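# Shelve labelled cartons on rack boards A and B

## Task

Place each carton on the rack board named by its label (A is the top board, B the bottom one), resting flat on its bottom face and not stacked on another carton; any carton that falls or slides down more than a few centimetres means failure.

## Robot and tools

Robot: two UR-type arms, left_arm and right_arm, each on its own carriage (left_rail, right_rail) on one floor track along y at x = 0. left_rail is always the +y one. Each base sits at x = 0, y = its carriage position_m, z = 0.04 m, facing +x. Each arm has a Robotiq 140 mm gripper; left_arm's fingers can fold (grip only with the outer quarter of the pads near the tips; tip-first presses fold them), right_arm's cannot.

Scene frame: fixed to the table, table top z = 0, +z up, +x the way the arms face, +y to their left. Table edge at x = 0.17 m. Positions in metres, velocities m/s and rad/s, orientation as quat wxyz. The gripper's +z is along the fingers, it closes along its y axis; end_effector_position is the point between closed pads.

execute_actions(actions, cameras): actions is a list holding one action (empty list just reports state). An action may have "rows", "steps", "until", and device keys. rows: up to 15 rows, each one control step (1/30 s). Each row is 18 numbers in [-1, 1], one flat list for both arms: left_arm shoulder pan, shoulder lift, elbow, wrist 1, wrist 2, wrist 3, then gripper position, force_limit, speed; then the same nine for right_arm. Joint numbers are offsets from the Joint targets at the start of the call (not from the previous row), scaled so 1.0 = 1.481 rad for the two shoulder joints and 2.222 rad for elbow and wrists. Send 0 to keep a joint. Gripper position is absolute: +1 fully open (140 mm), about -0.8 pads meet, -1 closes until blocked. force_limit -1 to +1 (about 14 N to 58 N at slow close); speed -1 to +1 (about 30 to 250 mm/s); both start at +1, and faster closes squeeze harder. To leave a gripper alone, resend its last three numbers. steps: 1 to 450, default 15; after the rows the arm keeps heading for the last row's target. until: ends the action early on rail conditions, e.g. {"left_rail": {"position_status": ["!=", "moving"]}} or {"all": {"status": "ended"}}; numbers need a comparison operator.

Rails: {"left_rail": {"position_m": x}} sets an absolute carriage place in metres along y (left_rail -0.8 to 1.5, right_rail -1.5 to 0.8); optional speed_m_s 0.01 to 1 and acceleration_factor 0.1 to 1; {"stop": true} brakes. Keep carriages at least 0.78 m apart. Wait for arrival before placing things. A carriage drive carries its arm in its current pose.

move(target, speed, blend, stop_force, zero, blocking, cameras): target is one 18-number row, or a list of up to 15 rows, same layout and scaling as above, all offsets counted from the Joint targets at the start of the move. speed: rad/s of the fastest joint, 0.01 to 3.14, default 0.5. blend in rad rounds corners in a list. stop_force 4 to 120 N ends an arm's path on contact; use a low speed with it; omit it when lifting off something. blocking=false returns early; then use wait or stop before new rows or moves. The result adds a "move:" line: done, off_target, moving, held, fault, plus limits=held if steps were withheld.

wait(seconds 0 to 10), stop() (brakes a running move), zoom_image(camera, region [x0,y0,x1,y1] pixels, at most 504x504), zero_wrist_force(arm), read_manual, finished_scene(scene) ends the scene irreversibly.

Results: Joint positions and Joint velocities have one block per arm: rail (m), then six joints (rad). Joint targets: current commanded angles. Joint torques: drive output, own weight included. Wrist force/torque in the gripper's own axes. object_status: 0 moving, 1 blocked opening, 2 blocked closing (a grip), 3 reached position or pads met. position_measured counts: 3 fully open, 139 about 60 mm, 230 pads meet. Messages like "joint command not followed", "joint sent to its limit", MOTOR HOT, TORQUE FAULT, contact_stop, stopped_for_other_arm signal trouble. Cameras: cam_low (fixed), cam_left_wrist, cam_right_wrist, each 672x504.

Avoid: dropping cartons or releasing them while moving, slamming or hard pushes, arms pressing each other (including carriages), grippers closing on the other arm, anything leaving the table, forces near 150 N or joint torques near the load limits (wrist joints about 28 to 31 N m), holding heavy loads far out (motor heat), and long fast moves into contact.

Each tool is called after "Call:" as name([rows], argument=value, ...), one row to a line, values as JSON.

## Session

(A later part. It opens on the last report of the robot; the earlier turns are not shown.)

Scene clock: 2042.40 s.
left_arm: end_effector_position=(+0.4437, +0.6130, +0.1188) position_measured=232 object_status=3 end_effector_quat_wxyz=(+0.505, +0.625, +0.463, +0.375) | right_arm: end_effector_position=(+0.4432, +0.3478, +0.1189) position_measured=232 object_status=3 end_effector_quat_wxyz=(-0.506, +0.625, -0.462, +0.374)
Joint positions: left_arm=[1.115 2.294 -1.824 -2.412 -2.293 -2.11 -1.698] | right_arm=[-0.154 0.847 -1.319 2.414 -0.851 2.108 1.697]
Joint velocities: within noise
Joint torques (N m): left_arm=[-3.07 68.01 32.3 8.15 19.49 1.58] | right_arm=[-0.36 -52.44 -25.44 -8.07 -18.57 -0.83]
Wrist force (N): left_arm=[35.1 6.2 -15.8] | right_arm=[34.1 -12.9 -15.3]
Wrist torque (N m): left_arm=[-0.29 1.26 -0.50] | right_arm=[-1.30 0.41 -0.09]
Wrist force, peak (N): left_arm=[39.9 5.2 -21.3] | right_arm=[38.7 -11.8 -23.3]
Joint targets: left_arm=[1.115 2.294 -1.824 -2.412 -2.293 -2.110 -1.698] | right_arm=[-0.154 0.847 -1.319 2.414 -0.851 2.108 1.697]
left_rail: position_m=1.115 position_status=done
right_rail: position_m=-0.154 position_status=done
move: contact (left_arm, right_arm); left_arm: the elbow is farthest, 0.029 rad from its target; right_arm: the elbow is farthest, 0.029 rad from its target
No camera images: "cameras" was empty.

Call:
move([
  [-0.001148, -0.000826, 0.000862, -0.000423, -0.000743, -0.000216, -1, -1, -0.5, 0.001148, 0.000826, -0.000862, 0.000423, 0.000743, 0.000216, -1, -1, -0.5],
  [-0.001148, 0.028017, 0.004517, -0.023303, -0.000743, -0.000216, -1, -1, -0.5, 0.001148, -0.028017, -0.004517, 0.023303, 0.000743, 0.000216, -1, -1, -0.5],
], speed=[0.01, 0.03], cameras=[])

Scene clock: 2100.10 s.
left_arm: end_effector_position=(+0.4437, +0.6120, +0.1388) position_measured=232 object_status=3 end_effector_quat_wxyz=(+0.505, +0.625, +0.463, +0.375) | right_arm: end_effector_position=(+0.4432, +0.3488, +0.1389) position_measured=232 object_status=3 end_effector_quat_wxyz=(-0.506, +0.625, -0.462, +0.374)
Joint positions: left_arm=[1.115 2.292 -1.782 -2.402 -2.344 -2.112 -1.699] | right_arm=[-0.154 0.849 -1.36 2.404 -0.799 2.11 1.698]
Joint velocities: within noise
Joint torques (N m): left_arm=[-35.74 81.34 68.55 4.8 9.03 -1.93] | right_arm=[31.5 -67.51 -56.07 -4.06 -7.87 2.74]
Wrist force (N): left_arm=[43.7 -13.0 -10.0] | right_arm=[45.7 7.9 -9.0]
Wrist torque (N m): left_arm=[0.24 1.75 -0.26] | right_arm=[-1.82 0.77 -0.31]
Wrist force, peak (N): left_arm=[44.3 3.6 -21.2] | right_arm=[44.5 -11.4 -23.1]
Joint targets: left_arm=[1.115 2.292 -1.782 -2.402 -2.344 -2.111 -1.699] | right_arm=[-0.154 0.849 -1.360 2.404 -0.799 2.110 1.698]
left_rail: position_m=1.115 position_status=done
right_rail: position_m=-0.154 position_status=done
move: done
No camera images: "cameras" was empty.

Call:
move([
  [0,0.055281,0.009690,-0.046536,0,0,-1,-1,-0.5,0,-0.055281,-0.009690,0.046536,0,0,-1,-1,-0.5],
  [0,0.105298,0.022197,-0.092380,0,0,-1,-1,-0.5,0,-0.105298,-0.022197,0.092380,0,0,-1,-1,-0.5],
  [0,0.149660,0.037302,-0.137054,0,0,-1,-1,-0.5,0,-0.149660,-0.037302,0.137054,0,0,-1,-1,-0.5],
  [0,0.188136,0.054783,-0.180179,0,0,-1,-1,-0.5,0,-0.188136,-0.054783,0.180179,0,0,-1,-1,-0.5],
  [0,0.220909,0.074435,-0.221674,0,0,-1,-1,-0.5,0,-0.220909,-0.074435,0.221674,0,0,-1,-1,-0.5],
  [0,0.248210,0.096075,-0.261512,0,0,-1,-1,-0.5,0,-0.248210,-0.096075,0.261512,0,0,-1,-1,-0.5],
], speed=0.08, blend=[0.01,0.01,0.01,0.01,0.01,0], cameras=[])

Scene clock: 2159.70 s.
left_arm: end_effector_position=(+0.4436, +0.6121, +0.3841) position_measured=232 object_status=3 end_effector_quat_wxyz=(+0.505, +0.625, +0.463, +0.375) | right_arm: end_effector_position=(+0.4432, +0.3488, +0.3838) position_measured=232 object_status=3 end_effector_quat_wxyz=(-0.506, +0.625, -0.462, +0.374)
Joint positions: left_arm=[1.115 2.292 -1.415 -2.189 -2.925 -2.112 -1.699] | right_arm=[-0.154 0.849 -1.728 2.19 -0.218 2.11 1.698]
Joint velocities: within noise
Joint torques (N m): left_arm=[-20.69 54.12 83.72 5.35 19.09 -1.35] | right_arm=[14.58 -42.01 -67.59 -5.55 -18.75 1.9]
Wrist force (N): left_arm=[49.8 -13.0 -11.9] | right_arm=[51.4 7.7 -11.0]
Wrist torque (N m): left_arm=[0.19 1.91 -0.27] | right_arm=[-1.83 0.88 -0.37]
Wrist force, peak (N): left_arm=[55.5 -13.8 -13.4] | right_arm=[57.6 9.0 -12.7]
Joint targets: left_arm=[1.115 2.292 -1.415 -2.189 -2.925 -2.111 -1.699] | right_arm=[-0.154 0.849 -1.728 2.190 -0.218 2.110 1.698]
left_rail: position_m=1.115 position_status=done
right_rail: position_m=-0.154 position_status=done
move: done
No camera images: "cameras" was empty.

Call:
move([
  [0,0.022122,0.023456,-0.038201,0,0,-1,-1,-0.5,0,-0.022122,-0.023456,0.038201,0,0,-1,-1,-0.5],
  [0,0.039441,0.048624,-0.074912,0,0,-1,-1,-0.5,0,-0.039441,-0.048624,0.074912,0,0,-1,-1,-0.5],
  [0,0.052319,0.075415,-0.110287,0,0,-1,-1,-0.5,0,-0.052319,-0.075415,0.110287,0,0,-1,-1,-0.5],
  [0,0.061112,0.103760,-0.144492,0,0,-1,-1,-0.5,0,-0.061112,-0.103760,0.144492,0,0,-1,-1,-0.5],
  [0,0.066108,0.133658,-0.177719,0,0,-1,-1,-0.5,0,-0.066108,-0.133658,0.177719,0,0,-1,-1,-0.5],
  [0,0.067570,0.165126,-0.210162,0,0,-1,-1,-0.5,0,-0.067570,-0.165126,0.210162,0,0,-1,-1,-0.5],
], speed=0.08, blend=[0.01,0.01,0.01,0.01,0.01,0], cameras=[])

Scene clock: 2179.30 s.
left_arm: end_effector_position=(+0.4435, +0.6123, +0.6292) position_measured=232 object_status=3 end_effector_quat_wxyz=(+0.505, +0.625, +0.463, +0.375) | right_arm: end_effector_position=(+0.4432, +0.3488, +0.6288) position_measured=232 object_status=3 end_effector_quat_wxyz=(-0.506, +0.625, -0.462, +0.374)
Joint positions: left_arm=[1.115 2.292 -1.315 -1.822 -3.392 -2.112 -1.699] | right_arm=[-0.154 0.849 -1.828 1.824 0.249 2.11 1.698]
Joint velocities: within noise
Joint torques (N m): left_arm=[-21.27 35.07 79.65 5.88 27.49 -1.16] | right_arm=[22.12 -24.04 -65.37 -6.46 -28.14 1.54]
Wrist force (N): left_arm=[56.9 -13.9 -13.5] | right_arm=[59.2 8.9 -13.0]
Wrist torque (N m): left_arm=[0.24 2.22 -0.27] | right_arm=[-1.86 1.05 -0.40]
Wrist force, peak (N): left_arm=[61.8 -14.0 -15.1] | right_arm=[63.9 9.7 -14.5]
Joint targets: left_arm=[1.115 2.292 -1.315 -1.822 -3.392 -2.111 -1.699] | right_arm=[-0.154 0.849 -1.828 1.823 0.249 2.110 1.698]
left_rail: position_m=1.115 position_status=done
right_rail: position_m=-0.154 position_status=done
move: done
No camera images: "cameras" was empty.

Call:
move([
  [0.024679,-0.033607,0.016846,0.007766,0.015973,0.004507,-1,-1,-0.5,-0.067000,-0.007020,0.002892,-0.003647,-0.043425,-0.011684,-1,-1,-0.5],
  [0.046932,-0.067435,0.035151,0.013883,0.030387,0.008477,-1,-1,-0.5,-0.128933,-0.007421,0.002971,-0.007467,-0.083628,-0.021899,-1,-1,-0.5],
  [0.067308,-0.101189,0.054648,0.018471,0.043594,0.012015,-1,-1,-0.5,-0.185358,-0.001658,0.000215,-0.011357,-0.120307,-0.030723,-1,-1,-0.5],
], speed=0.07, blend=[0.008,0.008,0], cameras=[])

Scene clock: 2330.83 s.
left_arm: end_effector_position=(+0.5501, +0.5643, +0.6292) position_measured=232 object_status=3 end_effector_quat_wxyz=(+0.505, +0.625, +0.463, +0.375) | right_arm: end_effector_position=(+0.5498, +0.3007, +0.6289) position_measured=232 object_status=3 end_effector_quat_wxyz=(-0.506, +0.625, -0.462, +0.374)
Joint positions: left_arm=[1.115 2.392 -1.464 -1.7 -3.351 -2.015 -1.672] | right_arm=[-0.154 0.575 -1.831 1.824 0.224 1.842 1.63]
Joint velocities: within noise
Joint torques (N m): left_arm=[-18.59 9.65 79.33 17.56 28.71 2.47] | right_arm=[22.72 -4.74 -63.34 -17.68 -28.47 -2.29]
Wrist force (N): left_arm=[55.2 -12.8 -13.1] | right_arm=[57.9 7.4 -12.3]
Wrist torque (N m): left_arm=[0.28 2.16 -0.27] | right_arm=[-2.04 0.88 -0.46]
Wrist force, peak (N): left_arm=[58.7 -13.7 -14.3] | right_arm=[61.1 8.1 -13.6]
Joint targets: left_arm=[1.115 2.392 -1.464 -1.700 -3.351 -2.015 -1.672] | right_arm=[-0.154 0.575 -1.831 1.824 0.224 1.842 1.630]
left_rail: position_m=1.115 position_status=done
right_rail: position_m=-0.154 position_status=done
move: done
No camera images: "cameras" was empty.

Call:
move([
  [0.019045,-0.033381,0.020420,0.003182,0.012356,0.003210,-1,-1,-0.5,-0.050475,0.011473,-0.005607,-0.003855,-0.032852,-0.007513,-1,-1,-0.5],
  [0.037309,-0.066093,0.041496,0.005078,0.024214,0.006198,-1,-1,-0.5,-0.094560,0.028197,-0.014082,-0.007569,-0.061576,-0.013791,-1,-1,-0.5],
  [0.055340,-0.097839,0.062960,0.005810,0.035930,0.009069,-1,-1,-0.5,-0.131814,0.049719,-0.025447,-0.011038,-0.085868,-0.018914,-1,-1,-0.5],
], speed=0.07, blend=[0.008,0.008,0], cameras=[])

Scene clock: 2349.83 s.
left_arm: end_effector_position=(+0.6567, +0.5293, +0.6291) position_measured=232 object_status=3 end_effector_quat_wxyz=(+0.505, +0.625, +0.463, +0.375) end_effector_velocity=(+0.002, -0.001, -0.001) end_effector_angular_velocity=(+0.001, +0.001, +0.000) | right_arm: end_effector_position=(+0.6564, +0.2657, +0.6289) position_measured=232 object_status=3 end_effector_quat_wxyz=(-0.506, +0.625, -0.462, +0.374)
Joint positions: left_arm=[1.115 2.473 -1.609 -1.561 -3.338 -1.935 -1.652] | right_arm=[-0.154 0.379 -1.757 1.767 0.199 1.652 1.588]
Joint velocities: left_arm=[0 0.001 -0.005 0.003 0 0 0] | right_arm=[within noise]
Joint torques (N m): left_arm=[-27.79 28.73 78.21 16.75 29.03 2.4] | right_arm=[22.59 -17.68 -62.98 -15.24 -29.54 -2.14]
Wrist force (N): left_arm=[54.4 -13.0 -12.9] | right_arm=[57.4 7.8 -12.4]
Wrist torque (N m): left_arm=[0.23 2.21 -0.25] | right_arm=[-1.90 0.89 -0.43]
Wrist force, peak (N): left_arm=[60.6 -12.8 -14.8] | right_arm=[63.3 8.2 -14.3]
Joint targets: left_arm=[1.115 2.474 -1.609 -1.560 -3.338 -1.935 -1.652] | right_arm=[-0.154 0.379 -1.757 1.767 0.199 1.651 1.588]
left_rail: position_m=1.115 position_status=done
right_rail: position_m=-0.154 position_status=done
move: done
No camera images: "cameras" was empty.

Call:
move([
  [0.018346,-0.030481,0.021583,-0.000311,0.011927,0.002858,-1,-1,-0.5,-0.029981,0.025864,-0.014270,-0.003119,-0.019558,-0.004045,-1,-1,-0.5],
  [0.037554,-0.059402,0.043018,-0.001544,0.024419,0.005811,-1,-1,-0.5,-0.052249,0.055614,-0.031465,-0.005783,-0.034079,-0.007090,-1,-1,-0.5],
  [0.058175,-0.086465,0.064038,-0.003578,0.037831,0.008960,-1,-1,-0.5,-0.066363,0.088794,-0.051604,-0.007888,-0.043263,-0.009214,-1,-1,-0.5],
], speed=0.06, blend=[0.008,0.008,0], cameras=["cam_low"])

Scene clock: 2370.10 s.
left_arm: end_effector_position=(+0.7634, +0.5169, +0.6290) position_measured=232 object_status=3 end_effector_quat_wxyz=(+0.505, +0.625, +0.463, +0.375) | right_arm: end_effector_position=(+0.7630, +0.2530, +0.6290) position_measured=232 object_status=3 end_effector_quat_wxyz=(-0.506, +0.625, -0.462, +0.375)
Joint positions: left_arm=[1.115 2.56 -1.737 -1.418 -3.346 -1.851 -1.632] | right_arm=[-0.154 0.281 -1.626 1.653 0.182 1.555 1.567]
Joint velocities: within noise
Joint torques (N m): left_arm=[-29.13 42.48 78.02 5.11 28.32 2.68] | right_arm=[27.4 -34.03 -60.8 -14.04 -28.28 -2.22]
Wrist force (N): left_arm=[53.2 -12.1 -12.4] | right_arm=[55.6 6.8 -11.8]
Wrist torque (N m): left_arm=[0.34 2.14 -0.25] | right_arm=[-2.02 0.90 -0.37]
Wrist force, peak (N): left_arm=[56.8 -12.9 -13.6] | right_arm=[59.7 7.6 -12.9]
Joint targets: left_arm=[1.115 2.560 -1.737 -1.418 -3.346 -1.851 -1.632] | right_arm=[-0.154 0.281 -1.625 1.653 0.182 1.555 1.567]
left_rail: position_m=1.115 position_status=done
right_rail: position_m=-0.154 position_status=done
move: done
Images, in order (width x height): cam_low 672x504.

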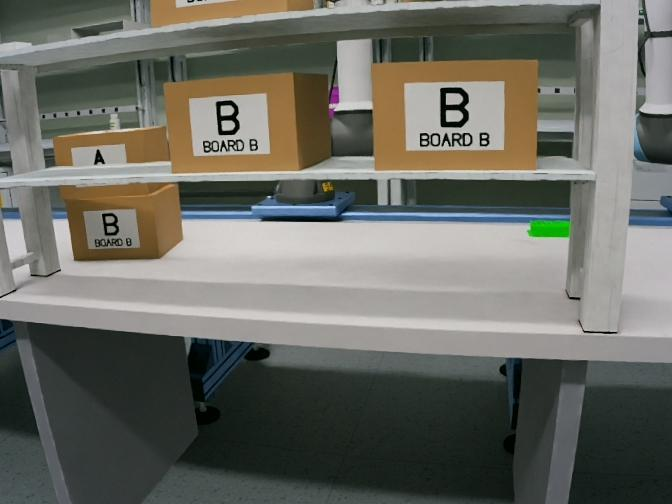

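Call:
move([
  [0,-0.000554,-0.012957,0.013326,0,0,-1,-1,-0.5,0,0.000793,0.012900,-0.013428,0,0,-1,-1,-0.5],
  [0,-0.002679,-0.033380,0.035166,0,0,-1,-1,-0.5,0,0.003331,0.033418,-0.035638,0,0,-1,-1,-0.5],
], speed=[0.03,0.015], stop_force=6, cameras=[])

Scene clock: 2402.33 s.
left_arm: end_effector_position=(+0.7637, +0.5168, +0.6032) position_measured=232 object_status=3 end_effector_quat_wxyz=(+0.505, +0.625, +0.463, +0.375) | right_arm: end_effector_position=(+0.7634, +0.2531, +0.6032) position_measured=232 object_status=3 end_effector_quat_wxyz=(-0.506, +0.625, -0.462, +0.375)
Joint positions: left_arm=[1.115 2.56 -1.739 -1.461 -3.301 -1.851 -1.632] | right_arm=[-0.154 0.281 -1.623 1.696 0.136 1.555 1.567]
Joint velocities: within noise
Joint torques (N m): left_arm=[-33.82 50 75.18 4.61 26.6 2.59] | right_arm=[30.35 -40.83 -58.5 -2.31 -26.95 -2.1]
Wrist force (N): left_arm=[54.7 -9.2 -14.8] | right_arm=[57.1 3.6 -13.2]
Wrist torque (N m): left_arm=[0.19 2.22 -0.31] | right_arm=[-1.89 1.02 -0.32]
Wrist force, peak (N): left_arm=[56.3 -4.4 -16.9] | right_arm=[57.7 -0.5 -17.2]
Joint targets: left_arm=[1.115 2.560 -1.739 -1.461 -3.301 -1.851 -1.632] | right_arm=[-0.154 0.281 -1.623 1.696 0.136 1.555 1.567]
left_rail: position_m=1.115 position_status=done
right_rail: position_m=-0.154 position_status=done
move: contact (left_arm, right_arm); path passed 1 of 2 targets; left_arm: the wrist 1 is farthest, 0.034 rad from its target; right_arm: the wrist 1 is farthest, 0.034 rad from its target
No camera images: "cameras" was empty.

Call:
move(target=[0,-0.000355,-0.003666,0.003903,0,0,-1,-1,-0.5,0,0.000429,0.003679,-0.003965,0,0,-1,-1,-0.5], speed=0.012, stop_force=8, cameras=["cam_low"])

Scene clock: 2412.70 s.
left_arm: end_effector_position=(+0.7637, +0.5168, +0.6028) position_measured=232 object_status=3 end_effector_quat_wxyz=(+0.506, +0.625, +0.463, +0.375) | right_arm: end_effector_position=(+0.7633, +0.2531, +0.6027) position_measured=232 object_status=3 end_effector_quat_wxyz=(-0.506, +0.625, -0.462, +0.375)
Joint positions: left_arm=[1.115 2.56 -1.739 -1.462 -3.3 -1.851 -1.632] | right_arm=[-0.154 0.281 -1.623 1.697 0.135 1.555 1.567]
Joint velocities: within noise
Joint torques (N m): left_arm=[-35.81 59.46 69.97 3.58 26.94 2.34] | right_arm=[32.26 -39.28 -53.79 -1.38 -27.17 -2.26]
Wrist force (N): left_arm=[56.0 -3.4 -18.4] | right_arm=[57.9 -1.6 -15.4]
Wrist torque (N m): left_arm=[0.09 2.13 -0.38] | right_arm=[-1.77 0.87 -0.25]
Wrist force, peak (N): left_arm=[56.7 1.3 -20.3] | right_arm=[57.9 -5.4 -19.7]
Joint targets: left_arm=[1.115 2.560 -1.739 -1.462 -3.300 -1.851 -1.632] | right_arm=[-0.154 0.281 -1.623 1.697 0.135 1.555 1.567]
left_rail: position_m=1.115 position_status=done
right_rail: position_m=-0.154 position_status=done
move: contact (left_arm, right_arm)
Images, in order (width x height): cam_low 672x504.

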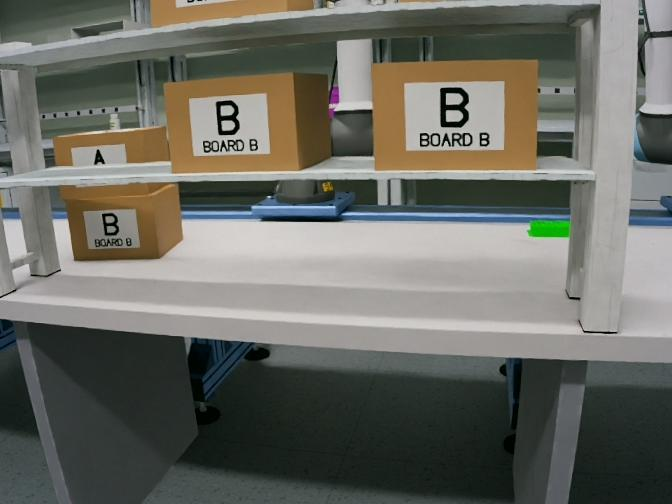

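Call:
move([
  [0.013285,0.012917,-0.010041,0.001959,0.008647,0.001981,-1,-1,-0.5,-0.019202,-0.009866,0.006161,0.000491,-0.012518,-0.002663,-1,-1,-0.5],
  [-0.101475,0.131650,-0.094588,0.001306,-0.065950,-0.016002,-1,-1,-0.5,0.053839,-0.174334,0.093791,0.022588,0.035099,0.007469,-1,-1,-0.5],
  [-0.168776,0.348864,-0.246893,-0.005436,-0.162588,-0.044235,-1,-1,-0.5,0.371487,-0.200598,0.142135,0.015212,0.294670,0.073041,-1,-1,-0.5],
], speed=[0.02,0.15,0.5], blend=[0.001,0.02,0], cameras=[])

Scene clock: 2494.07 s.
left_arm: end_effector_position=(+0.4210, +0.6968, +0.5579) position_measured=232 object_status=3 end_effector_quat_wxyz=(+0.482, +0.595, +0.500, +0.405) | right_arm: end_effector_position=(+0.4208, +0.2641, +0.5574) position_measured=232 object_status=3 end_effector_quat_wxyz=(-0.482, +0.595, -0.499, +0.404)
Joint positions: left_arm=[1.115 2.31 -1.223 -2.01 -3.312 -2.212 -1.73] | right_arm=[-0.154 0.831 -1.92 2.012 0.169 2.21 1.729]
Joint velocities: within noise
Joint torques (N m): left_arm=[-13.68 41.35 40.67 -0.82 -3.24 -2.53] | right_arm=[10.79 -28.45 -33.41 -4.48 4.49 2.92]
Wrist force (N): left_arm=[-0.3 -0.5 0.2] | right_arm=[4.0 -2.1 1.6]
Wrist torque (N m): left_arm=[-0.03 0.18 -0.30] | right_arm=[-1.09 -1.04 -0.30]
Wrist force, peak (N): left_arm=[56.0 -3.5 -18.3] | right_arm=[58.2 -0.8 -15.5]
Joint targets: left_arm=[1.115 2.310 -1.222 -2.011 -3.312 -2.212 -1.730] | right_arm=[-0.154 0.831 -1.920 2.012 0.169 2.210 1.729]
left_rail: position_m=1.115 position_status=done
right_rail: position_m=-0.154 position_status=done
move: done
No camera images: "cameras" was empty.

Call:
execute_actions([
  {"right_rail":{"position_m":-1.05},"steps":150,"until":{"right_rail":{"position_status":["!=","moving"]}}},
], cameras=[])

Call:
execute_actions([
  {"left_rail":{"position_m":0.12},"steps":150,"until":{"left_rail":{"position_status":["!=","moving"]}}},
], cameras=["cam_left_wrist","cam_right_wrist"])

Scene clock: 2506.67 s.
left_arm: end_effector_position=(+0.4209, +0.6969, +0.5579) position_measured=232 object_status=3 end_effector_quat_wxyz=(+0.482, +0.595, +0.500, +0.405) | right_arm: end_effector_position=(+0.4207, -0.6318, +0.5574) position_measured=232 object_status=3 end_effector_quat_wxyz=(-0.482, +0.595, -0.499, +0.404) end_effector_velocity=(+0.000, -0.001, +0.000) end_effector_angular_velocity=(+0.002, -0.001, +0.000)
Joint positions: left_arm=[1.115 2.31 -1.222 -2.011 -3.312 -2.212 -1.73] | right_arm=[-1.05 0.831 -1.92 2.012 0.169 2.21 1.729]
Joint velocities: left_arm=[within noise] | right_arm=[-0.001 0.001 0 0 -0.001 0.001 0.001]
Joint torques (N m): left_arm=[-14.87 40.58 49.6 0.15 -2.81 -2.23] | right_arm=[4.22 -5.33 -43.21 -1.4 3.21 2.88]
Wrist force (N): left_arm=[-0.5 -0.5 0.3] | right_arm=[4.0 -2.2 1.6]
Wrist torque (N m): left_arm=[-0.03 0.21 -0.30] | right_arm=[-1.10 -1.05 -0.29]
Wrist force, peak (N): left_arm=[-0.4 -0.7 0.3] | right_arm=[5.6 -2.2 1.7]
Joint targets: left_arm=[1.115 2.310 -1.222 -2.011 -3.312 -2.212 -1.730] | right_arm=[-1.050 0.831 -1.920 2.012 0.169 2.210 1.729]
Tool commands: left_gripper/position=-1.0 left_gripper/force_limit=-1.0 left_gripper/speed=-0.5 right_gripper/position=-1.0 right_gripper/force_limit=-1.0 right_gripper/speed=-0.5
left_rail: position_m=1.115 position_status=done
right_rail: position_m=-1.050 position_status=done
No camera images: "cameras" was empty.

Scene clock: 2509.40 s.
left_arm: end_effector_position=(+0.4209, -0.2980, +0.5579) position_measured=232 object_status=3 end_effector_quat_wxyz=(+0.482, +0.595, +0.500, +0.405) end_effector_velocity=(+0.000, -0.002, -0.001) end_effector_angular_velocity=(+0.001, +0.000, +0.000) | right_arm: end_effector_position=(+0.4207, -0.6319, +0.5574) position_measured=232 object_status=3 end_effector_quat_wxyz=(-0.482, +0.595, -0.499, +0.404)
Joint positions: left_arm=[0.12 2.31 -1.222 -2.011 -3.312 -2.212 -1.73] | right_arm=[-1.05 0.831 -1.92 2.012 0.169 2.21 1.729]
Joint velocities: left_arm=[-0.001 -0.001 -0.002 0.001 0.001 -0.001 0] | right_arm=[within noise]
Joint torques (N m): left_arm=[-10.61 -1.07 54.33 0.3 -2.08 -2.51] | right_arm=[-3.82 -3.18 -48.75 0.05 2.29 2.4]
Wrist force (N): left_arm=[-0.4 -0.4 0.6] | right_arm=[4.2 -2.1 1.8]
Wrist torque (N m): left_arm=[0.00 0.19 -0.29] | right_arm=[-1.07 -1.07 -0.30]
Wrist force, peak (N): left_arm=[-1.9 -0.4 0.8] | right_arm=[4.2 -2.4 1.8]
Joint targets: left_arm=[0.120 2.310 -1.222 -2.011 -3.312 -2.212 -1.730] | right_arm=[-1.050 0.831 -1.920 2.012 0.169 2.210 1.729]
Tool commands: left_gripper/position=-1.0 left_gripper/force_limit=-1.0 left_gripper/speed=-0.5 right_gripper/position=-1.0 right_gripper/force_limit=-1.0 right_gripper/speed=-0.5
left_rail: position_m=0.120 position_status=done
right_rail: position_m=-1.050 position_status=done
camera_calibration:
cam_left_wrist: T_world_to_cam=[[0.18676, -0.0349402, 0.981784, -0.62774], [-0.49024, -0.869357, 0.0623169, -0.0913251], [0.851343, -0.492948, -0.17949, -0.222324], [0, 0, 0, 1]] pos_world=[0.261739, -0.210921, 0.582091]
cam_right_wrist: T_world_to_cam=[[-0.220446, -0.0160988, -0.975266, 0.633168], [-0.459054, 0.883922, 0.0891723, 0.703667], [0.860623, 0.467358, -0.202248, 0.222075], [0, 0, 0, 1]] pos_world=[0.271478, -0.715582, 0.599673]
Images, in order (width x height): cam_left_wrist 672x504, cam_right_wrist 672x504.

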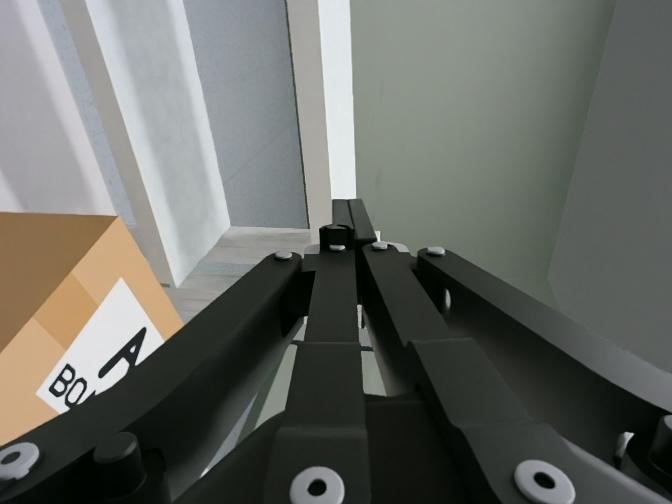

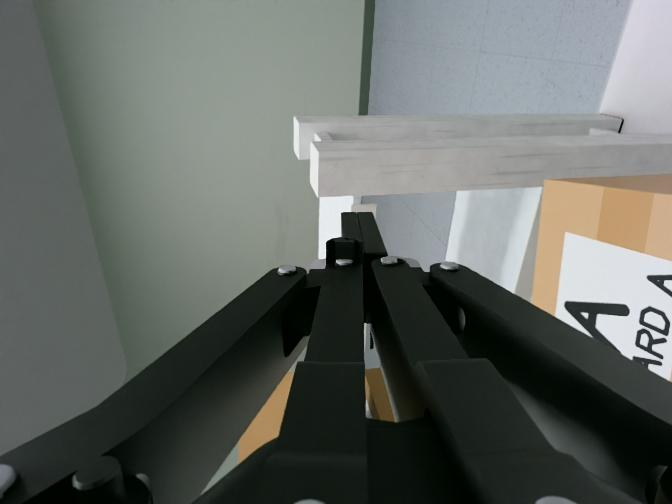

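Call:
zoom_image(camera="cam_right_wrist", region=[512, 150, 672, 270])

Call:
zoom_image(camera="cam_left_wrist", region=[0, 190, 200, 340])

Scaled by 3.150.

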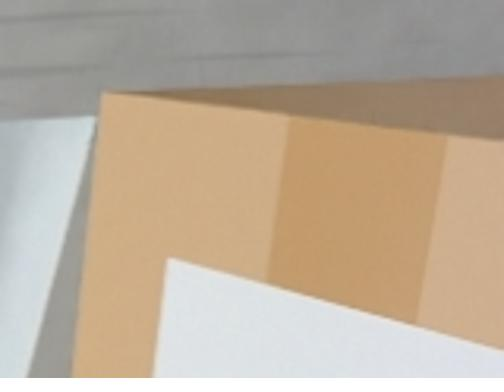

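Scaled by 2.520.

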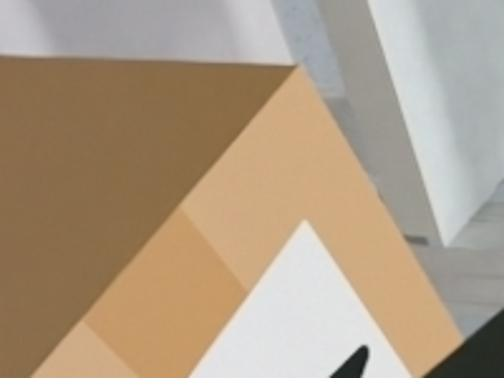

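Call:
execute_actions([
  {"right_rail":{"position_m":-1.173},"left_rail":{"position_m":0.172},"steps":150,"until":{"all":{"status":"ended"}}},
], cameras=[])

Call:
move(target=[0.114164,-0.189947,-0.156367,0.303425,0.180791,0.048019,-1,-1,-0.5,-0.114164,0.189974,0.156367,-0.303425,-0.180791,-0.048019,-1,-1,-0.5], speed=0.5, cameras=["cam_left_wrist","cam_right_wrist"])

Scene clock: 2691.27 s.
left_arm: end_effector_position=(+0.4210, -0.2461, +0.5579) position_measured=232 object_status=3 end_effector_quat_wxyz=(+0.482, +0.595, +0.500, +0.405) | right_arm: end_effector_position=(+0.4207, -0.7548, +0.5574) position_measured=232 object_status=3 end_effector_quat_wxyz=(-0.482, +0.595, -0.499, +0.404) end_effector_velocity=(+0.000, -0.001, -0.001) end_effector_angular_velocity=(+0.000, +0.002, +0.000)
Joint positions: left_arm=[0.172 2.31 -1.223 -2.011 -3.312 -2.212 -1.73] | right_arm=[-1.173 0.831 -1.92 2.012 0.169 2.21 1.729]
Joint velocities: left_arm=[within noise] | right_arm=[-0.001 0 0.001 0 0.001 -0.001 0.002]
Joint torques (N m): left_arm=[-2.83 23.64 61.54 1.1 -1.88 -2.16] | right_arm=[-12.6 -19.52 -48.63 1.07 0.85 2.4]
Wrist force (N): left_arm=[-0.2 -0.5 0.0] | right_arm=[4.2 -2.3 1.7]
Wrist torque (N m): left_arm=[-0.02 0.14 -0.30] | right_arm=[-1.12 -1.07 -0.29]
Wrist force, peak (N): left_arm=[-2.5 -0.4 0.8] | right_arm=[5.4 -2.3 1.8]
Joint targets: left_arm=[0.172 2.310 -1.222 -2.011 -3.312 -2.212 -1.730] | right_arm=[-1.173 0.831 -1.920 2.012 0.169 2.210 1.729]
Tool commands: left_gripper/position=-1.0 left_gripper/force_limit=-1.0 left_gripper/speed=-0.5 right_gripper/position=-1.0 right_gripper/force_limit=-1.0 right_gripper/speed=-0.5
left_rail: position_m=0.172 position_status=done
right_rail: position_m=-1.173 position_status=done
No camera images: "cameras" was empty.

Scene clock: 2693.23 s.
left_arm: end_effector_position=(+0.4833, -0.3236, +0.2669) position_measured=232 object_status=3 end_effector_quat_wxyz=(+0.527, +0.652, +0.424, +0.343) | right_arm: end_effector_position=(+0.4827, -0.6776, +0.2668) position_measured=232 object_status=3 end_effector_quat_wxyz=(-0.528, +0.652, -0.423, +0.343)
Joint positions: left_arm=[0.172 2.479 -1.504 -2.358 -2.638 -1.81 -1.623] | right_arm=[-1.173 0.662 -1.639 2.36 -0.505 1.808 1.623]
Joint velocities: within noise
Joint torques (N m): left_arm=[14.53 10.99 27.92 5.31 2.07 2.15] | right_arm=[-15.44 -18.79 -23.58 -6.1 -2.94 -2.44]
Wrist force (N): left_arm=[-0.3 -0.3 0.1] | right_arm=[3.8 -2.5 2.6]
Wrist torque (N m): left_arm=[0.00 0.18 -0.28] | right_arm=[-1.24 -1.05 -0.30]
Wrist force, peak (N): left_arm=[0.2 -2.5 0.7] | right_arm=[5.8 -3.7 1.0]
Joint targets: left_arm=[0.172 2.479 -1.504 -2.358 -2.638 -1.810 -1.623] | right_arm=[-1.173 0.662 -1.639 2.360 -0.505 1.808 1.623]
left_rail: position_m=0.172 position_status=done
right_rail: position_m=-1.173 position_status=done
move: done
camera_calibration:
cam_left_wrist: T_world_to_cam=[[0.174007, -0.079169, 0.981557, -0.362695], [-0.685416, -0.725421, 0.062998, 0.0758962], [0.707055, -0.683737, -0.180492, -0.332051], [0, 0, 0, 1]] pos_world=[0.34991, -0.200693, 0.291292]
cam_right_wrist: T_world_to_cam=[[-0.210911, -0.0692007, -0.975053, 0.322002], [-0.658717, 0.747053, 0.0894659, 0.802094], [0.722225, 0.661153, -0.203145, 0.329617], [0, 0, 0, 1]] pos_world=[0.358208, -0.794851, 0.309169]
Images, in order (width x height): cam_left_wrist 672x504, cam_right_wrist 672x504.

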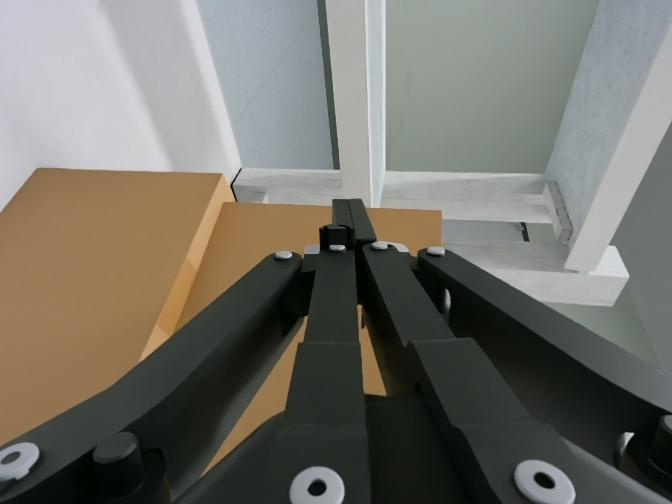

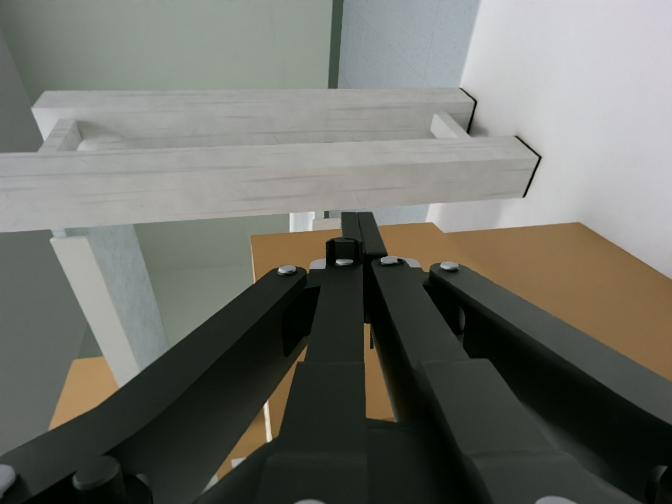

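Call:
zoom_image(camera="cam_left_wrist", region=[200, 160, 340, 260])

Call:
zoom_image(camera="cam_left_wrist", region=[360, 190, 470, 270])

Call:
zoom_image(camera="cam_right_wrist", region=[370, 205, 600, 305])

Call:
zoom_image(camera="cam_right_wrist", region=[235, 215, 345, 295])

Scaled by 3.600.

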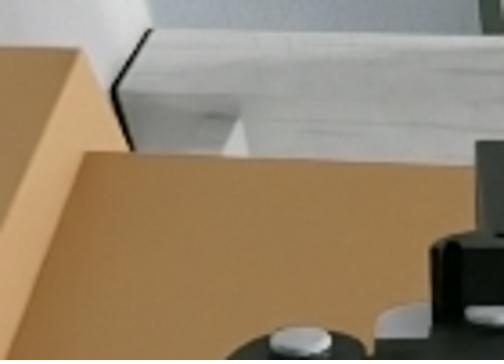

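Scaled by 4.582.

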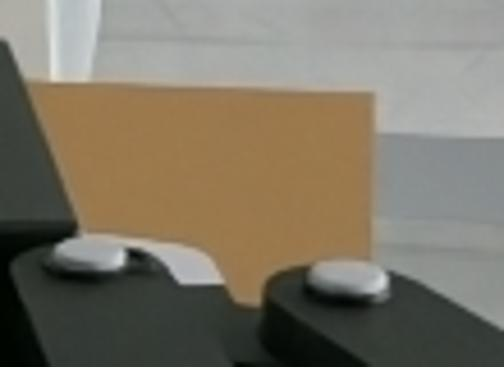

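Scaled by 2.191.

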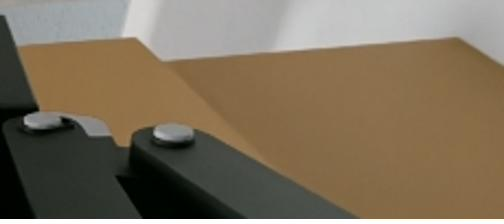

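Scaled by 4.582.

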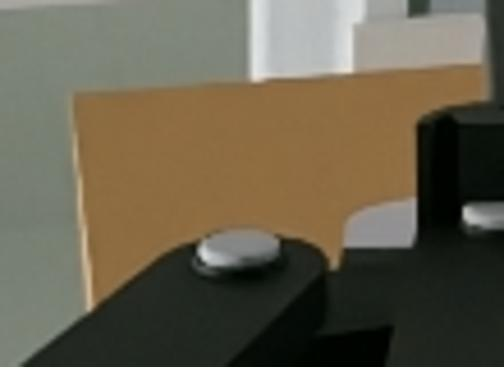

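Call:
move([
  [-0.089474,-0.029662,0.017550,-0.001490,-0.057662,-0.013229,-1,-1,-0.5,0.026928,0.056427,-0.035930,-0.000756,0.017534,0.003940,-1,-1,-0.5],
  [-0.108594,-0.058273,0.036963,-0.003021,-0.070080,-0.016333,-1,-1,-0.5,0.059959,0.078254,-0.051323,0.001689,0.039014,0.009022,-1,-1,-0.5],
], speed=[0.1,0.03], stop_force=6, cameras=[])

Scene clock: 2837.53 s.
left_arm: end_effector_position=(+0.4528, -0.3688, +0.2666) position_measured=232 object_status=3 end_effector_quat_wxyz=(+0.528, +0.652, +0.423, +0.343) | right_arm: end_effector_position=(+0.5046, -0.6317, +0.2666) position_measured=232 object_status=3 end_effector_quat_wxyz=(-0.528, +0.652, -0.423, +0.343)
Joint positions: left_arm=[0.172 2.338 -1.561 -2.306 -2.643 -1.947 -1.655] | right_arm=[-1.173 0.717 -1.545 2.269 -0.505 1.862 1.635]
Joint velocities: within noise
Joint torques (N m): left_arm=[13.73 60.64 33.54 6.33 3.17 1.58] | right_arm=[-13.38 -51.52 -27.31 -5.68 -4.25 -0.88]
Wrist force (N): left_arm=[3.5 -3.2 -2.7] | right_arm=[7.8 -1.5 -0.4]
Wrist torque (N m): left_arm=[0.00 0.24 -0.28] | right_arm=[-1.04 -0.93 -0.31]
Wrist force, peak (N): left_arm=[7.3 -4.1 -7.5] | right_arm=[13.8 -1.6 -2.0]
Joint targets: left_arm=[0.172 2.338 -1.561 -2.306 -2.643 -1.947 -1.655] | right_arm=[-1.173 0.717 -1.545 2.269 -0.505 1.862 1.635]
left_rail: position_m=0.172 position_status=done
right_rail: position_m=-1.173 position_status=done
move: contact (left_arm, right_arm); path passed 1 of 2 targets; left_arm: the elbow is farthest, 0.030 rad from its target; right_arm: the shoulder pan is farthest, 0.034 rad from its target
No camera images: "cameras" was empty.

Call:
move(target=[-0.014340,-0.021458,0.014559,-0.001148,-0.009313,-0.002329,-1,-1,-0.5,0.024773,0.016370,-0.011545,0.001834,0.016111,0.003811,-1,-1,-0.5], speed=0.015, stop_force=36, cameras=[])

Scene clock: 2855.53 s.
left_arm: end_effector_position=(+0.4536, -0.3712, +0.2666) position_measured=232 object_status=3 end_effector_quat_wxyz=(+0.528, +0.652, +0.423, +0.343) | right_arm: end_effector_position=(+0.5041, -0.6291, +0.2666) position_measured=232 object_status=3 end_effector_quat_wxyz=(-0.528, +0.652, -0.423, +0.343)
Joint positions: left_arm=[0.172 2.334 -1.566 -2.301 -2.643 -1.95 -1.656] | right_arm=[-1.173 0.723 -1.541 2.265 -0.504 1.868 1.636]
Joint velocities: within noise
Joint torques (N m): left_arm=[2.22 52.45 44.27 8.19 15.56 1.28] | right_arm=[6.6 -44.98 -31.87 -7.18 -20.5 -0.8]
Wrist force (N): left_arm=[28.6 0.8 -24.6] | right_arm=[41.3 -6.6 -9.5]
Wrist torque (N m): left_arm=[-0.16 0.91 -0.42] | right_arm=[-0.91 -0.14 -0.18]
Wrist force, peak (N): left_arm=[32.9 1.1 -31.2] | right_arm=[46.3 -5.2 -10.9]
Joint targets: left_arm=[0.172 2.334 -1.566 -2.301 -2.643 -1.950 -1.656] | right_arm=[-1.173 0.723 -1.541 2.265 -0.504 1.868 1.636]
left_rail: position_m=0.172 position_status=done
right_rail: position_m=-1.173 position_status=done
move: contact (left_arm, right_arm); left_arm: the shoulder lift is farthest, 0.027 rad from its target; right_arm: the shoulder pan is farthest, 0.031 rad from its target
No camera images: "cameras" was empty.

Call:
move([
  [-0.000797,-0.001192,0.000809,-0.000064,-0.000517,-0.000129,-1,-1,-0.5,0.001376,0.000909,-0.000641,0.000102,0.000895,0.000212,-1,-1,-0.5],
  [-0.001594,0.016484,0.009930,-0.021017,-0.001034,-0.000258,-1,-1,-0.5,0.002752,-0.016498,-0.009361,0.020491,0.001790,0.000424,-1,-1,-0.5],
], speed=[0.01,0.03], cameras=["cam_low"])

Scene clock: 2922.00 s.
left_arm: end_effector_position=(+0.4541, -0.3731, +0.2866) position_measured=232 object_status=3 end_effector_quat_wxyz=(+0.528, +0.652, +0.423, +0.343) | right_arm: end_effector_position=(+0.5037, -0.6271, +0.2866) position_measured=232 object_status=3 end_effector_quat_wxyz=(-0.528, +0.652, -0.423, +0.343)
Joint positions: left_arm=[0.172 2.332 -1.541 -2.279 -2.689 -1.953 -1.656] | right_arm=[-1.173 0.727 -1.566 2.245 -0.459 1.872 1.637]
Joint velocities: within noise
Joint torques (N m): left_arm=[-33.63 61.67 90.2 7.37 9.48 -2.43] | right_arm=[49.97 -56.22 -62.56 -4.69 -10.94 2.11]
Wrist force (N): left_arm=[51.4 -16.9 -34.5] | right_arm=[67.7 9.4 -6.1]
Wrist torque (N m): left_arm=[0.36 1.72 -0.29] | right_arm=[-1.47 0.58 -0.33]
Wrist force, peak (N): left_arm=[51.3 -17.5 -34.5] | right_arm=[67.8 10.1 -6.2]
Joint targets: left_arm=[0.172 2.332 -1.541 -2.279 -2.690 -1.953 -1.656] | right_arm=[-1.173 0.727 -1.566 2.245 -0.459 1.872 1.637]
left_rail: position_m=0.172 position_status=done
right_rail: position_m=-1.173 position_status=done
move: done
Images, in order (width x height): cam_low 672x504.

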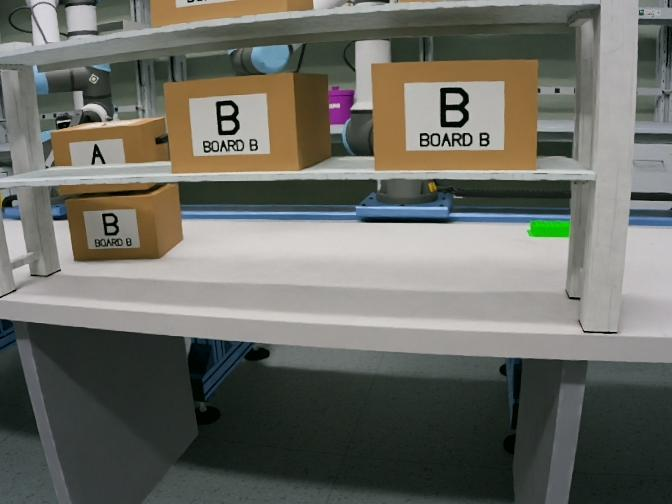

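Call:
move([
  [0.000399,0.032277,0.016605,-0.038094,0.000259,0.000065,-1,-1,-0.5,-0.000688,-0.031360,-0.016244,0.037113,-0.000448,-0.000106,-1,-1,-0.5],
  [0.000638,0.059750,0.035002,-0.074787,0.000414,0.000103,-1,-1,-0.5,-0.001101,-0.058233,-0.034258,0.073018,-0.000716,-0.000170,-1,-1,-0.5],
  [0.000717,0.082655,0.055132,-0.110179,0.000465,0.000116,-1,-1,-0.5,-0.001238,-0.080823,-0.053990,0.107800,-0.000806,-0.000191,-1,-1,-0.5],
  [0.000797,0.101473,0.076777,-0.144361,0.000517,0.000129,-1,-1,-0.5,-0.001376,-0.099517,-0.075259,0.141522,-0.000895,-0.000212,-1,-1,-0.5],
  [0.000877,0.116447,0.099878,-0.177438,0.000569,0.000142,-1,-1,-0.5,-0.001514,-0.114520,-0.098011,0.174267,-0.000985,-0.000233,-1,-1,-0.5],
], speed=0.08, blend=[0.01,0.01,0.01,0.01,0], cameras=[])

Scene clock: 2982.40 s.
left_arm: end_effector_position=(+0.4539, -0.3721, +0.4729) position_measured=232 object_status=3 end_effector_quat_wxyz=(+0.528, +0.652, +0.423, +0.343) | right_arm: end_effector_position=(+0.5040, -0.6281, +0.4730) position_measured=232 object_status=3 end_effector_quat_wxyz=(-0.528, +0.652, -0.423, +0.343)
Joint positions: left_arm=[0.172 2.333 -1.369 -2.057 -3.084 -1.951 -1.656] | right_arm=[-1.173 0.725 -1.735 2.027 -0.072 1.87 1.637]
Joint velocities: within noise
Joint torques (N m): left_arm=[-4.5 45 84.5 6.44 22.54 1.57] | right_arm=[19.8 -44.44 -63.94 -3.42 -27.89 -1.09]
Wrist force (N): left_arm=[43.6 -15.8 -29.0] | right_arm=[58.5 9.4 -5.4]
Wrist torque (N m): left_arm=[0.28 1.45 -0.28] | right_arm=[-1.43 0.27 -0.33]
Wrist force, peak (N): left_arm=[53.1 -17.0 -35.6] | right_arm=[69.5 10.5 -6.7]
Joint targets: left_arm=[0.172 2.333 -1.369 -2.057 -3.084 -1.951 -1.656] | right_arm=[-1.173 0.725 -1.736 2.027 -0.072 1.870 1.637]
left_rail: position_m=0.172 position_status=done
right_rail: position_m=-1.173 position_status=done
move: done
No camera images: "cameras" was empty.

Call:
move([
  [0,0.011248,0.024582,-0.032079,0,0,-1,-1,-0.5,0,-0.011425,-0.024249,0.031864,0,0,-1,-1,-0.5],
  [0,0.019132,0.050505,-0.063258,0,0,-1,-1,-0.5,0,-0.019566,-0.049878,0.062919,0,0,-1,-1,-0.5],
  [0,0.023895,0.077713,-0.093640,0,0,-1,-1,-0.5,0,-0.024628,-0.076836,0.093251,0,0,-1,-1,-0.5],
  [0,0.025773,0.106148,-0.123326,0,0,-1,-1,-0.5,0,-0.026816,-0.105069,0.122942,0,0,-1,-1,-0.5],
], speed=0.08, blend=[0.01,0.01,0.01,0], cameras=[])

Scene clock: 2996.70 s.
left_arm: end_effector_position=(+0.4539, -0.3721, +0.6222) position_measured=232 object_status=3 end_effector_quat_wxyz=(+0.528, +0.652, +0.423, +0.343) | right_arm: end_effector_position=(+0.5040, -0.6281, +0.6223) position_measured=232 object_status=3 end_effector_quat_wxyz=(-0.528, +0.652, -0.423, +0.343)
Joint positions: left_arm=[0.172 2.333 -1.331 -1.821 -3.358 -1.951 -1.656] | right_arm=[-1.173 0.725 -1.775 1.794 0.201 1.87 1.637]
Joint velocities: within noise
Joint torques (N m): left_arm=[-16.55 34.4 80.99 7.22 9.8 1.65] | right_arm=[44.07 -36.74 -62.26 -4.31 -10.85 -1.06]
Wrist force (N): left_arm=[47.8 -15.9 -32.3] | right_arm=[63.8 9.0 -5.6]
Wrist torque (N m): left_arm=[0.34 1.70 -0.29] | right_arm=[-1.44 0.44 -0.35]
Wrist force, peak (N): left_arm=[51.6 -17.4 -34.6] | right_arm=[68.4 9.4 -6.7]
Joint targets: left_arm=[0.172 2.333 -1.331 -1.821 -3.358 -1.951 -1.656] | right_arm=[-1.173 0.725 -1.775 1.793 0.202 1.870 1.637]
left_rail: position_m=0.172 position_status=done
right_rail: position_m=-1.173 position_status=done
move: done
No camera images: "cameras" was empty.

Call:
move([
  [0.068715,0.013747,-0.006246,0.000514,0.044700,0.010446,-1,-1,-0.5,-0.005008,0.042899,-0.023203,-0.005599,-0.003258,-0.000754,-1,-1,-0.5],
  [0.133899,0.020544,-0.009508,0.001474,0.087134,0.020067,-1,-1,-0.5,-0.010316,0.084648,-0.047804,-0.009054,-0.006712,-0.001555,-1,-1,-0.5],
  [0.194466,0.020763,-0.009773,0.002833,0.126589,0.028781,-1,-1,-0.5,-0.016259,0.124952,-0.073345,-0.010632,-0.010579,-0.002450,-1,-1,-0.5],
], speed=0.07, blend=[0.008,0.008,0], cameras=[])

Scene clock: 3105.90 s.
left_arm: end_effector_position=(+0.5495, -0.3046, +0.6223) position_measured=232 object_status=3 end_effector_quat_wxyz=(+0.528, +0.652, +0.423, +0.343) | right_arm: end_effector_position=(+0.5997, -0.5607, +0.6224) position_measured=232 object_status=3 end_effector_quat_wxyz=(-0.528, +0.652, -0.423, +0.343)
Joint positions: left_arm=[0.172 2.621 -1.3 -1.843 -3.352 -1.67 -1.592] | right_arm=[-1.173 0.701 -1.59 1.631 0.178 1.846 1.631]
Joint velocities: within noise
Joint torques (N m): left_arm=[-9.53 35.61 58.13 18.22 26.05 2.36] | right_arm=[27.88 -29.9 -63.13 -16.63 -30.1 -0.75]
Wrist force (N): left_arm=[47.5 -14.9 -31.6] | right_arm=[62.5 8.6 -5.7]
Wrist torque (N m): left_arm=[0.36 1.69 -0.25] | right_arm=[-1.46 0.48 -0.38]
Wrist force, peak (N): left_arm=[48.7 -15.4 -32.4] | right_arm=[64.3 9.9 -5.7]
Joint targets: left_arm=[0.172 2.621 -1.300 -1.843 -3.352 -1.670 -1.592] | right_arm=[-1.173 0.701 -1.590 1.630 0.178 1.846 1.631]
left_rail: position_m=0.172 position_status=done
right_rail: position_m=-1.173 position_status=done
move: done
No camera images: "cameras" was empty.

Call:
move([
  [0.054872,-0.005986,0.002742,0.001710,0.035761,0.007730,-1,-1,-0.5,-0.006910,0.038564,-0.026022,0.000036,-0.004496,-0.001034,-1,-1,-0.5],
  [0.102966,-0.017807,0.008505,0.003723,0.067115,0.014395,-1,-1,-0.5,-0.015118,0.075091,-0.052067,0.001423,-0.009840,-0.002251,-1,-1,-0.5],
  [0.143196,-0.035088,0.017298,0.005991,0.093350,0.019916,-1,-1,-0.5,-0.024960,0.109287,-0.077676,0.003893,-0.016248,-0.003699,-1,-1,-0.5],
], speed=0.07, blend=[0.008,0.008,0], cameras=[])

Scene clock: 3118.53 s.
left_arm: end_effector_position=(+0.6452, -0.2547, +0.6223) position_measured=232 object_status=3 end_effector_quat_wxyz=(+0.528, +0.652, +0.423, +0.343) | right_arm: end_effector_position=(+0.6953, -0.5107, +0.6223) position_measured=232 object_status=3 end_effector_quat_wxyz=(-0.528, +0.652, -0.423, +0.343)
Joint positions: left_arm=[0.172 2.833 -1.352 -1.804 -3.338 -1.463 -1.548] | right_arm=[-1.173 0.664 -1.428 1.458 0.187 1.81 1.623]
Joint velocities: within noise
Joint torques (N m): left_arm=[-17.02 4.47 76.56 16.13 26.41 2.43] | right_arm=[34.48 -47.19 -62.65 -4.04 -30.67 -0.88]
Wrist force (N): left_arm=[47.8 -16.2 -32.5] | right_arm=[63.5 8.8 -5.7]
Wrist torque (N m): left_arm=[0.25 1.66 -0.25] | right_arm=[-1.51 0.51 -0.35]
Wrist force, peak (N): left_arm=[54.0 -15.9 -35.8] | right_arm=[70.7 8.3 -7.0]
Joint targets: left_arm=[0.172 2.834 -1.352 -1.804 -3.338 -1.463 -1.548] | right_arm=[-1.173 0.664 -1.428 1.458 0.187 1.810 1.623]
left_rail: position_m=0.172 position_status=done
right_rail: position_m=-1.173 position_status=done
move: done
No camera images: "cameras" was empty.

Call:
move([
  [0.031286,-0.022371,0.011838,0.002475,0.020401,0.004297,-1,-1,-0.5,-0.011808,0.031569,-0.024716,0.003291,-0.007689,-0.001723,-1,-1,-0.5],
  [0.052544,-0.049458,0.026731,0.005111,0.034255,0.007292,-1,-1,-0.5,-0.025912,0.060214,-0.048081,0.007137,-0.016875,-0.003767,-1,-1,-0.5],
  [0.062692,-0.080890,0.044692,0.007856,0.040849,0.008903,-1,-1,-0.5,-0.042649,0.085642,-0.069636,0.011275,-0.027777,-0.006177,-1,-1,-0.5],
], speed=0.06, blend=[0.008,0.008,0], cameras=["cam_low"])

Scene clock: 3132.67 s.
left_arm: end_effector_position=(+0.7409, -0.2371, +0.6223) position_measured=232 object_status=3 end_effector_quat_wxyz=(+0.528, +0.652, +0.423, +0.343) | right_arm: end_effector_position=(+0.7910, -0.4931, +0.6223) position_measured=232 object_status=3 end_effector_quat_wxyz=(-0.528, +0.652, -0.423, +0.343)
Joint positions: left_arm=[0.172 2.926 -1.471 -1.705 -3.321 -1.372 -1.528] | right_arm=[-1.173 0.601 -1.302 1.303 0.212 1.748 1.609]
Joint velocities: within noise
Joint torques (N m): left_arm=[-26.24 17.83 75.94 14.84 25.86 3.03] | right_arm=[38.54 -63.8 -63.18 -3.58 -30.54 -2.46]
Wrist force (N): left_arm=[46.8 -14.5 -31.4] | right_arm=[62.2 8.4 -5.5]
Wrist torque (N m): left_arm=[0.34 1.68 -0.27] | right_arm=[-1.34 0.45 -0.40]
Wrist force, peak (N): left_arm=[48.7 -15.1 -32.7] | right_arm=[64.5 8.4 -5.6]
Joint targets: left_arm=[0.172 2.926 -1.472 -1.705 -3.321 -1.372 -1.528] | right_arm=[-1.173 0.600 -1.301 1.303 0.212 1.748 1.609]
left_rail: position_m=0.172 position_status=done
right_rail: position_m=-1.173 position_status=done
move: done
Images, in order (width x height): cam_low 672x504.

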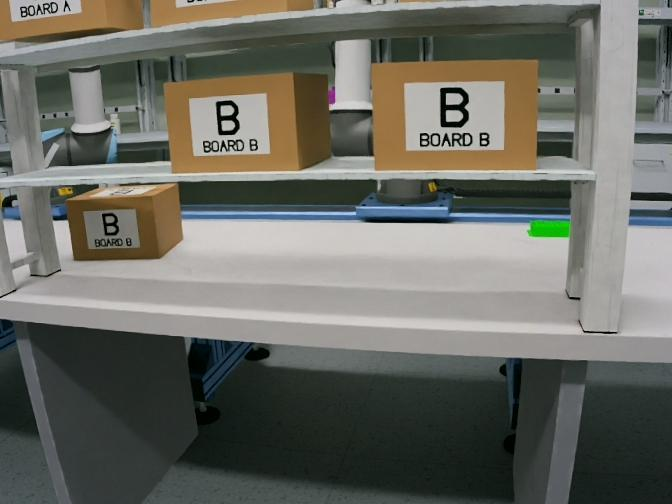

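Call:
move([
  [0,-0.000930,-0.012848,0.013468,0,0,-1,-1,-0.5,0,0.000305,0.013127,-0.013330,0,0,-1,-1,-0.5],
  [0,-0.003716,-0.033311,0.035788,0,0,-1,-1,-0.5,0,0.002045,0.033710,-0.035073,0,0,-1,-1,-0.5],
], speed=[0.03,0.015], stop_force=6, cameras=[])

Scene clock: 3154.03 s.
left_arm: end_effector_position=(+0.7411, -0.2371, +0.5967) position_measured=232 object_status=3 end_effector_quat_wxyz=(+0.528, +0.652, +0.423, +0.343) | right_arm: end_effector_position=(+0.7912, -0.4931, +0.5968) position_measured=232 object_status=3 end_effector_quat_wxyz=(-0.528, +0.652, -0.423, +0.343)
Joint positions: left_arm=[0.172 2.926 -1.474 -1.748 -3.276 -1.372 -1.528] | right_arm=[-1.173 0.6 -1.3 1.346 0.167 1.748 1.609]
Joint velocities: within noise
Joint torques (N m): left_arm=[-27.85 25.53 73.7 3.95 25.66 2.48] | right_arm=[43.13 -67.63 -59.68 -2.88 -29.04 -2.27]
Wrist force (N): left_arm=[48.6 -12.6 -34.9] | right_arm=[64.9 5.7 -5.9]
Wrist torque (N m): left_arm=[0.15 1.67 -0.27] | right_arm=[-1.19 0.41 -0.37]
Wrist force, peak (N): left_arm=[49.9 -9.3 -37.1] | right_arm=[65.2 1.2 -10.0]
Joint targets: left_arm=[0.172 2.926 -1.474 -1.748 -3.276 -1.372 -1.528] | right_arm=[-1.173 0.600 -1.300 1.346 0.167 1.748 1.609]
left_rail: position_m=0.172 position_status=done
right_rail: position_m=-1.173 position_status=done
move: contact (left_arm, right_arm); path passed 1 of 2 targets; left_arm: the wrist 1 is farthest, 0.034 rad from its target; right_arm: the wrist 1 is farthest, 0.033 rad from its target
No camera images: "cameras" was empty.

Call:
move(target=[0,-0.000469,-0.003671,0.003983,0,0,-1,-1,-0.5,0,0.000282,0.003700,-0.003888,0,0,-1,-1,-0.5], speed=0.012, stop_force=8, cameras=[])

Scene clock: 3160.50 s.
left_arm: end_effector_position=(+0.7411, -0.2371, +0.5963) position_measured=232 object_status=3 end_effector_quat_wxyz=(+0.528, +0.652, +0.423, +0.343) | right_arm: end_effector_position=(+0.7912, -0.4931, +0.5963) position_measured=232 object_status=3 end_effector_quat_wxyz=(-0.528, +0.652, -0.423, +0.343)
Joint positions: left_arm=[0.172 2.926 -1.474 -1.748 -3.274 -1.372 -1.528] | right_arm=[-1.173 0.6 -1.3 1.347 0.166 1.748 1.609]
Joint velocities: within noise
Joint torques (N m): left_arm=[-27.69 42.64 68.69 3.07 25.66 2.94] | right_arm=[42.86 -66.83 -55.35 -2.01 -29.2 -2.19]
Wrist force (N): left_arm=[48.5 -7.6 -38.3] | right_arm=[65.5 0.6 -8.9]
Wrist torque (N m): left_arm=[0.01 1.63 -0.34] | right_arm=[-1.14 0.43 -0.31]
Wrist force, peak (N): left_arm=[49.5 -3.1 -40.8] | right_arm=[65.9 -3.7 -12.4]
Joint targets: left_arm=[0.172 2.926 -1.474 -1.748 -3.274 -1.372 -1.528] | right_arm=[-1.173 0.600 -1.300 1.347 0.166 1.748 1.609]
left_rail: position_m=0.172 position_status=done
right_rail: position_m=-1.173 position_status=done
move: contact (left_arm, right_arm)
No camera images: "cameras" was empty.

Call:
move([
  [0.019379,0.012565,-0.007248,-0.001907,0.012657,0.002836,-1,-1,-0.5,-0.013401,-0.009945,0.008054,-0.001820,-0.008728,-0.001893,-1,-1,-0.5],
  [-0.037971,0.188178,-0.093790,-0.030896,-0.024703,-0.005396,-1,-1,-0.5,0.025296,-0.200519,0.150682,-0.016398,0.016481,0.003661,-1,-1,-0.5],
  [-0.324467,0.038954,-0.268126,0.239265,-0.226741,-0.049401,-1,-1,-0.5,0.074307,-0.215544,0.407394,-0.260243,0.063719,0.014482,-1,-1,-0.5],
  [-0.324467,-0.204285,-0.334130,0.467392,-0.226741,-0.049401,-1,-1,-0.5,0.074307,0.001824,0.467010,-0.464736,0.063719,0.014482,-1,-1,-0.5],
], speed=[0.02,0.15,0.5,0.4], blend=[0.001,0.02,0.05,0], cameras=["cam_left_wrist","cam_right_wrist"])

Scene clock: 3277.73 s.
left_arm: end_effector_position=(+0.4620, -0.3076, +0.1166) position_measured=232 object_status=3 end_effector_quat_wxyz=(+0.521, +0.644, +0.435, +0.352) | right_arm: end_effector_position=(+0.5022, -0.6521, +0.1169) position_measured=232 object_status=3 end_effector_quat_wxyz=(-0.522, +0.644, -0.435, +0.352)
Joint positions: left_arm=[0.172 2.446 -1.777 -2.491 -2.236 -1.876 -1.638] | right_arm=[-1.173 0.711 -1.298 2.385 -0.866 1.89 1.641]
Joint velocities: within noise
Joint torques (N m): left_arm=[-17.68 23.05 13.22 5.7 -2.71 -2.56] | right_arm=[11.32 -34.73 -13.24 -5.93 3.76 2.65]
Wrist force (N): left_arm=[0.0 -0.4 0.3] | right_arm=[-1.5 1.3 3.1]
Wrist torque (N m): left_arm=[0.00 0.10 -0.29] | right_arm=[-0.34 0.17 -0.32]
Wrist force, peak (N): left_arm=[49.1 -6.7 -38.4] | right_arm=[65.7 0.5 -9.0]
Joint targets: left_arm=[0.172 2.446 -1.777 -2.491 -2.236 -1.876 -1.638] | right_arm=[-1.173 0.711 -1.297 2.385 -0.866 1.890 1.641]
left_rail: position_m=0.172 position_status=done
right_rail: position_m=-1.173 position_status=done
move: done
camera_calibration:
cam_left_wrist: T_world_to_cam=[[0.17597, -0.0736359, 0.981638, -0.209353], [-0.660675, -0.748081, 0.0623178, 0.0641123], [0.729756, -0.659509, -0.180289, -0.336255], [0, 0, 0, 1]] pos_world=[0.324581, -0.189218, 0.14089]
cam_right_wrist: T_world_to_cam=[[-0.212997, -0.0616716, -0.975105, 0.187711], [-0.632016, 0.769785, 0.0893682, 0.810762], [0.74511, 0.635317, -0.202939, 0.239917], [0, 0, 0, 1]] pos_world=[0.373632, -0.764959, 0.15927]
Images, in order (width x height): cam_left_wrist 672x504, cam_right_wrist 672x504.

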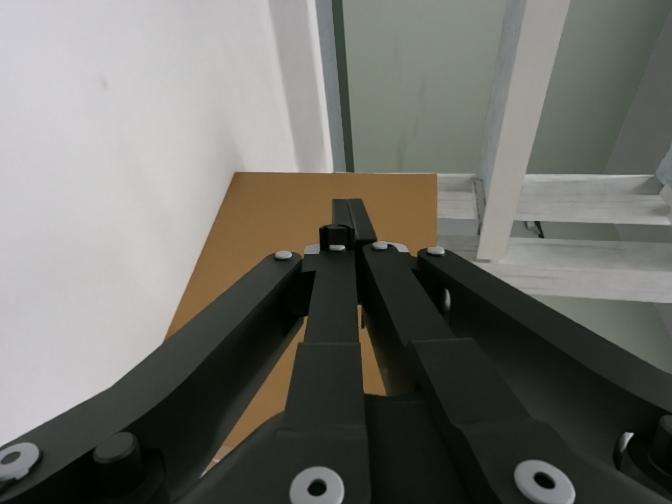

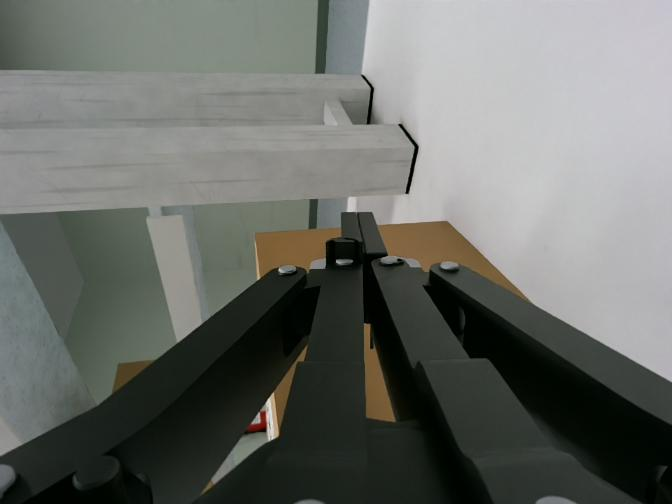

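Call:
zoom_image(camera="cam_left_wrist", region=[160, 150, 460, 260])

Call:
zoom_image(camera="cam_right_wrist", region=[240, 200, 540, 310])

Scaled by 1.680.

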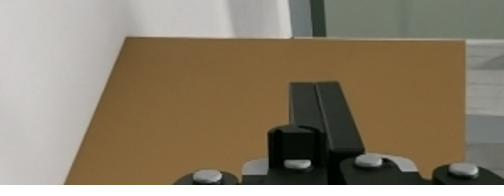

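Scaled by 1.680.

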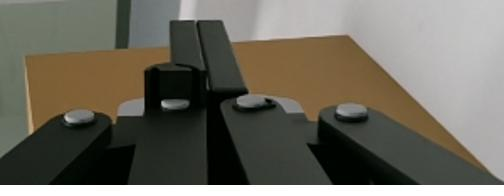

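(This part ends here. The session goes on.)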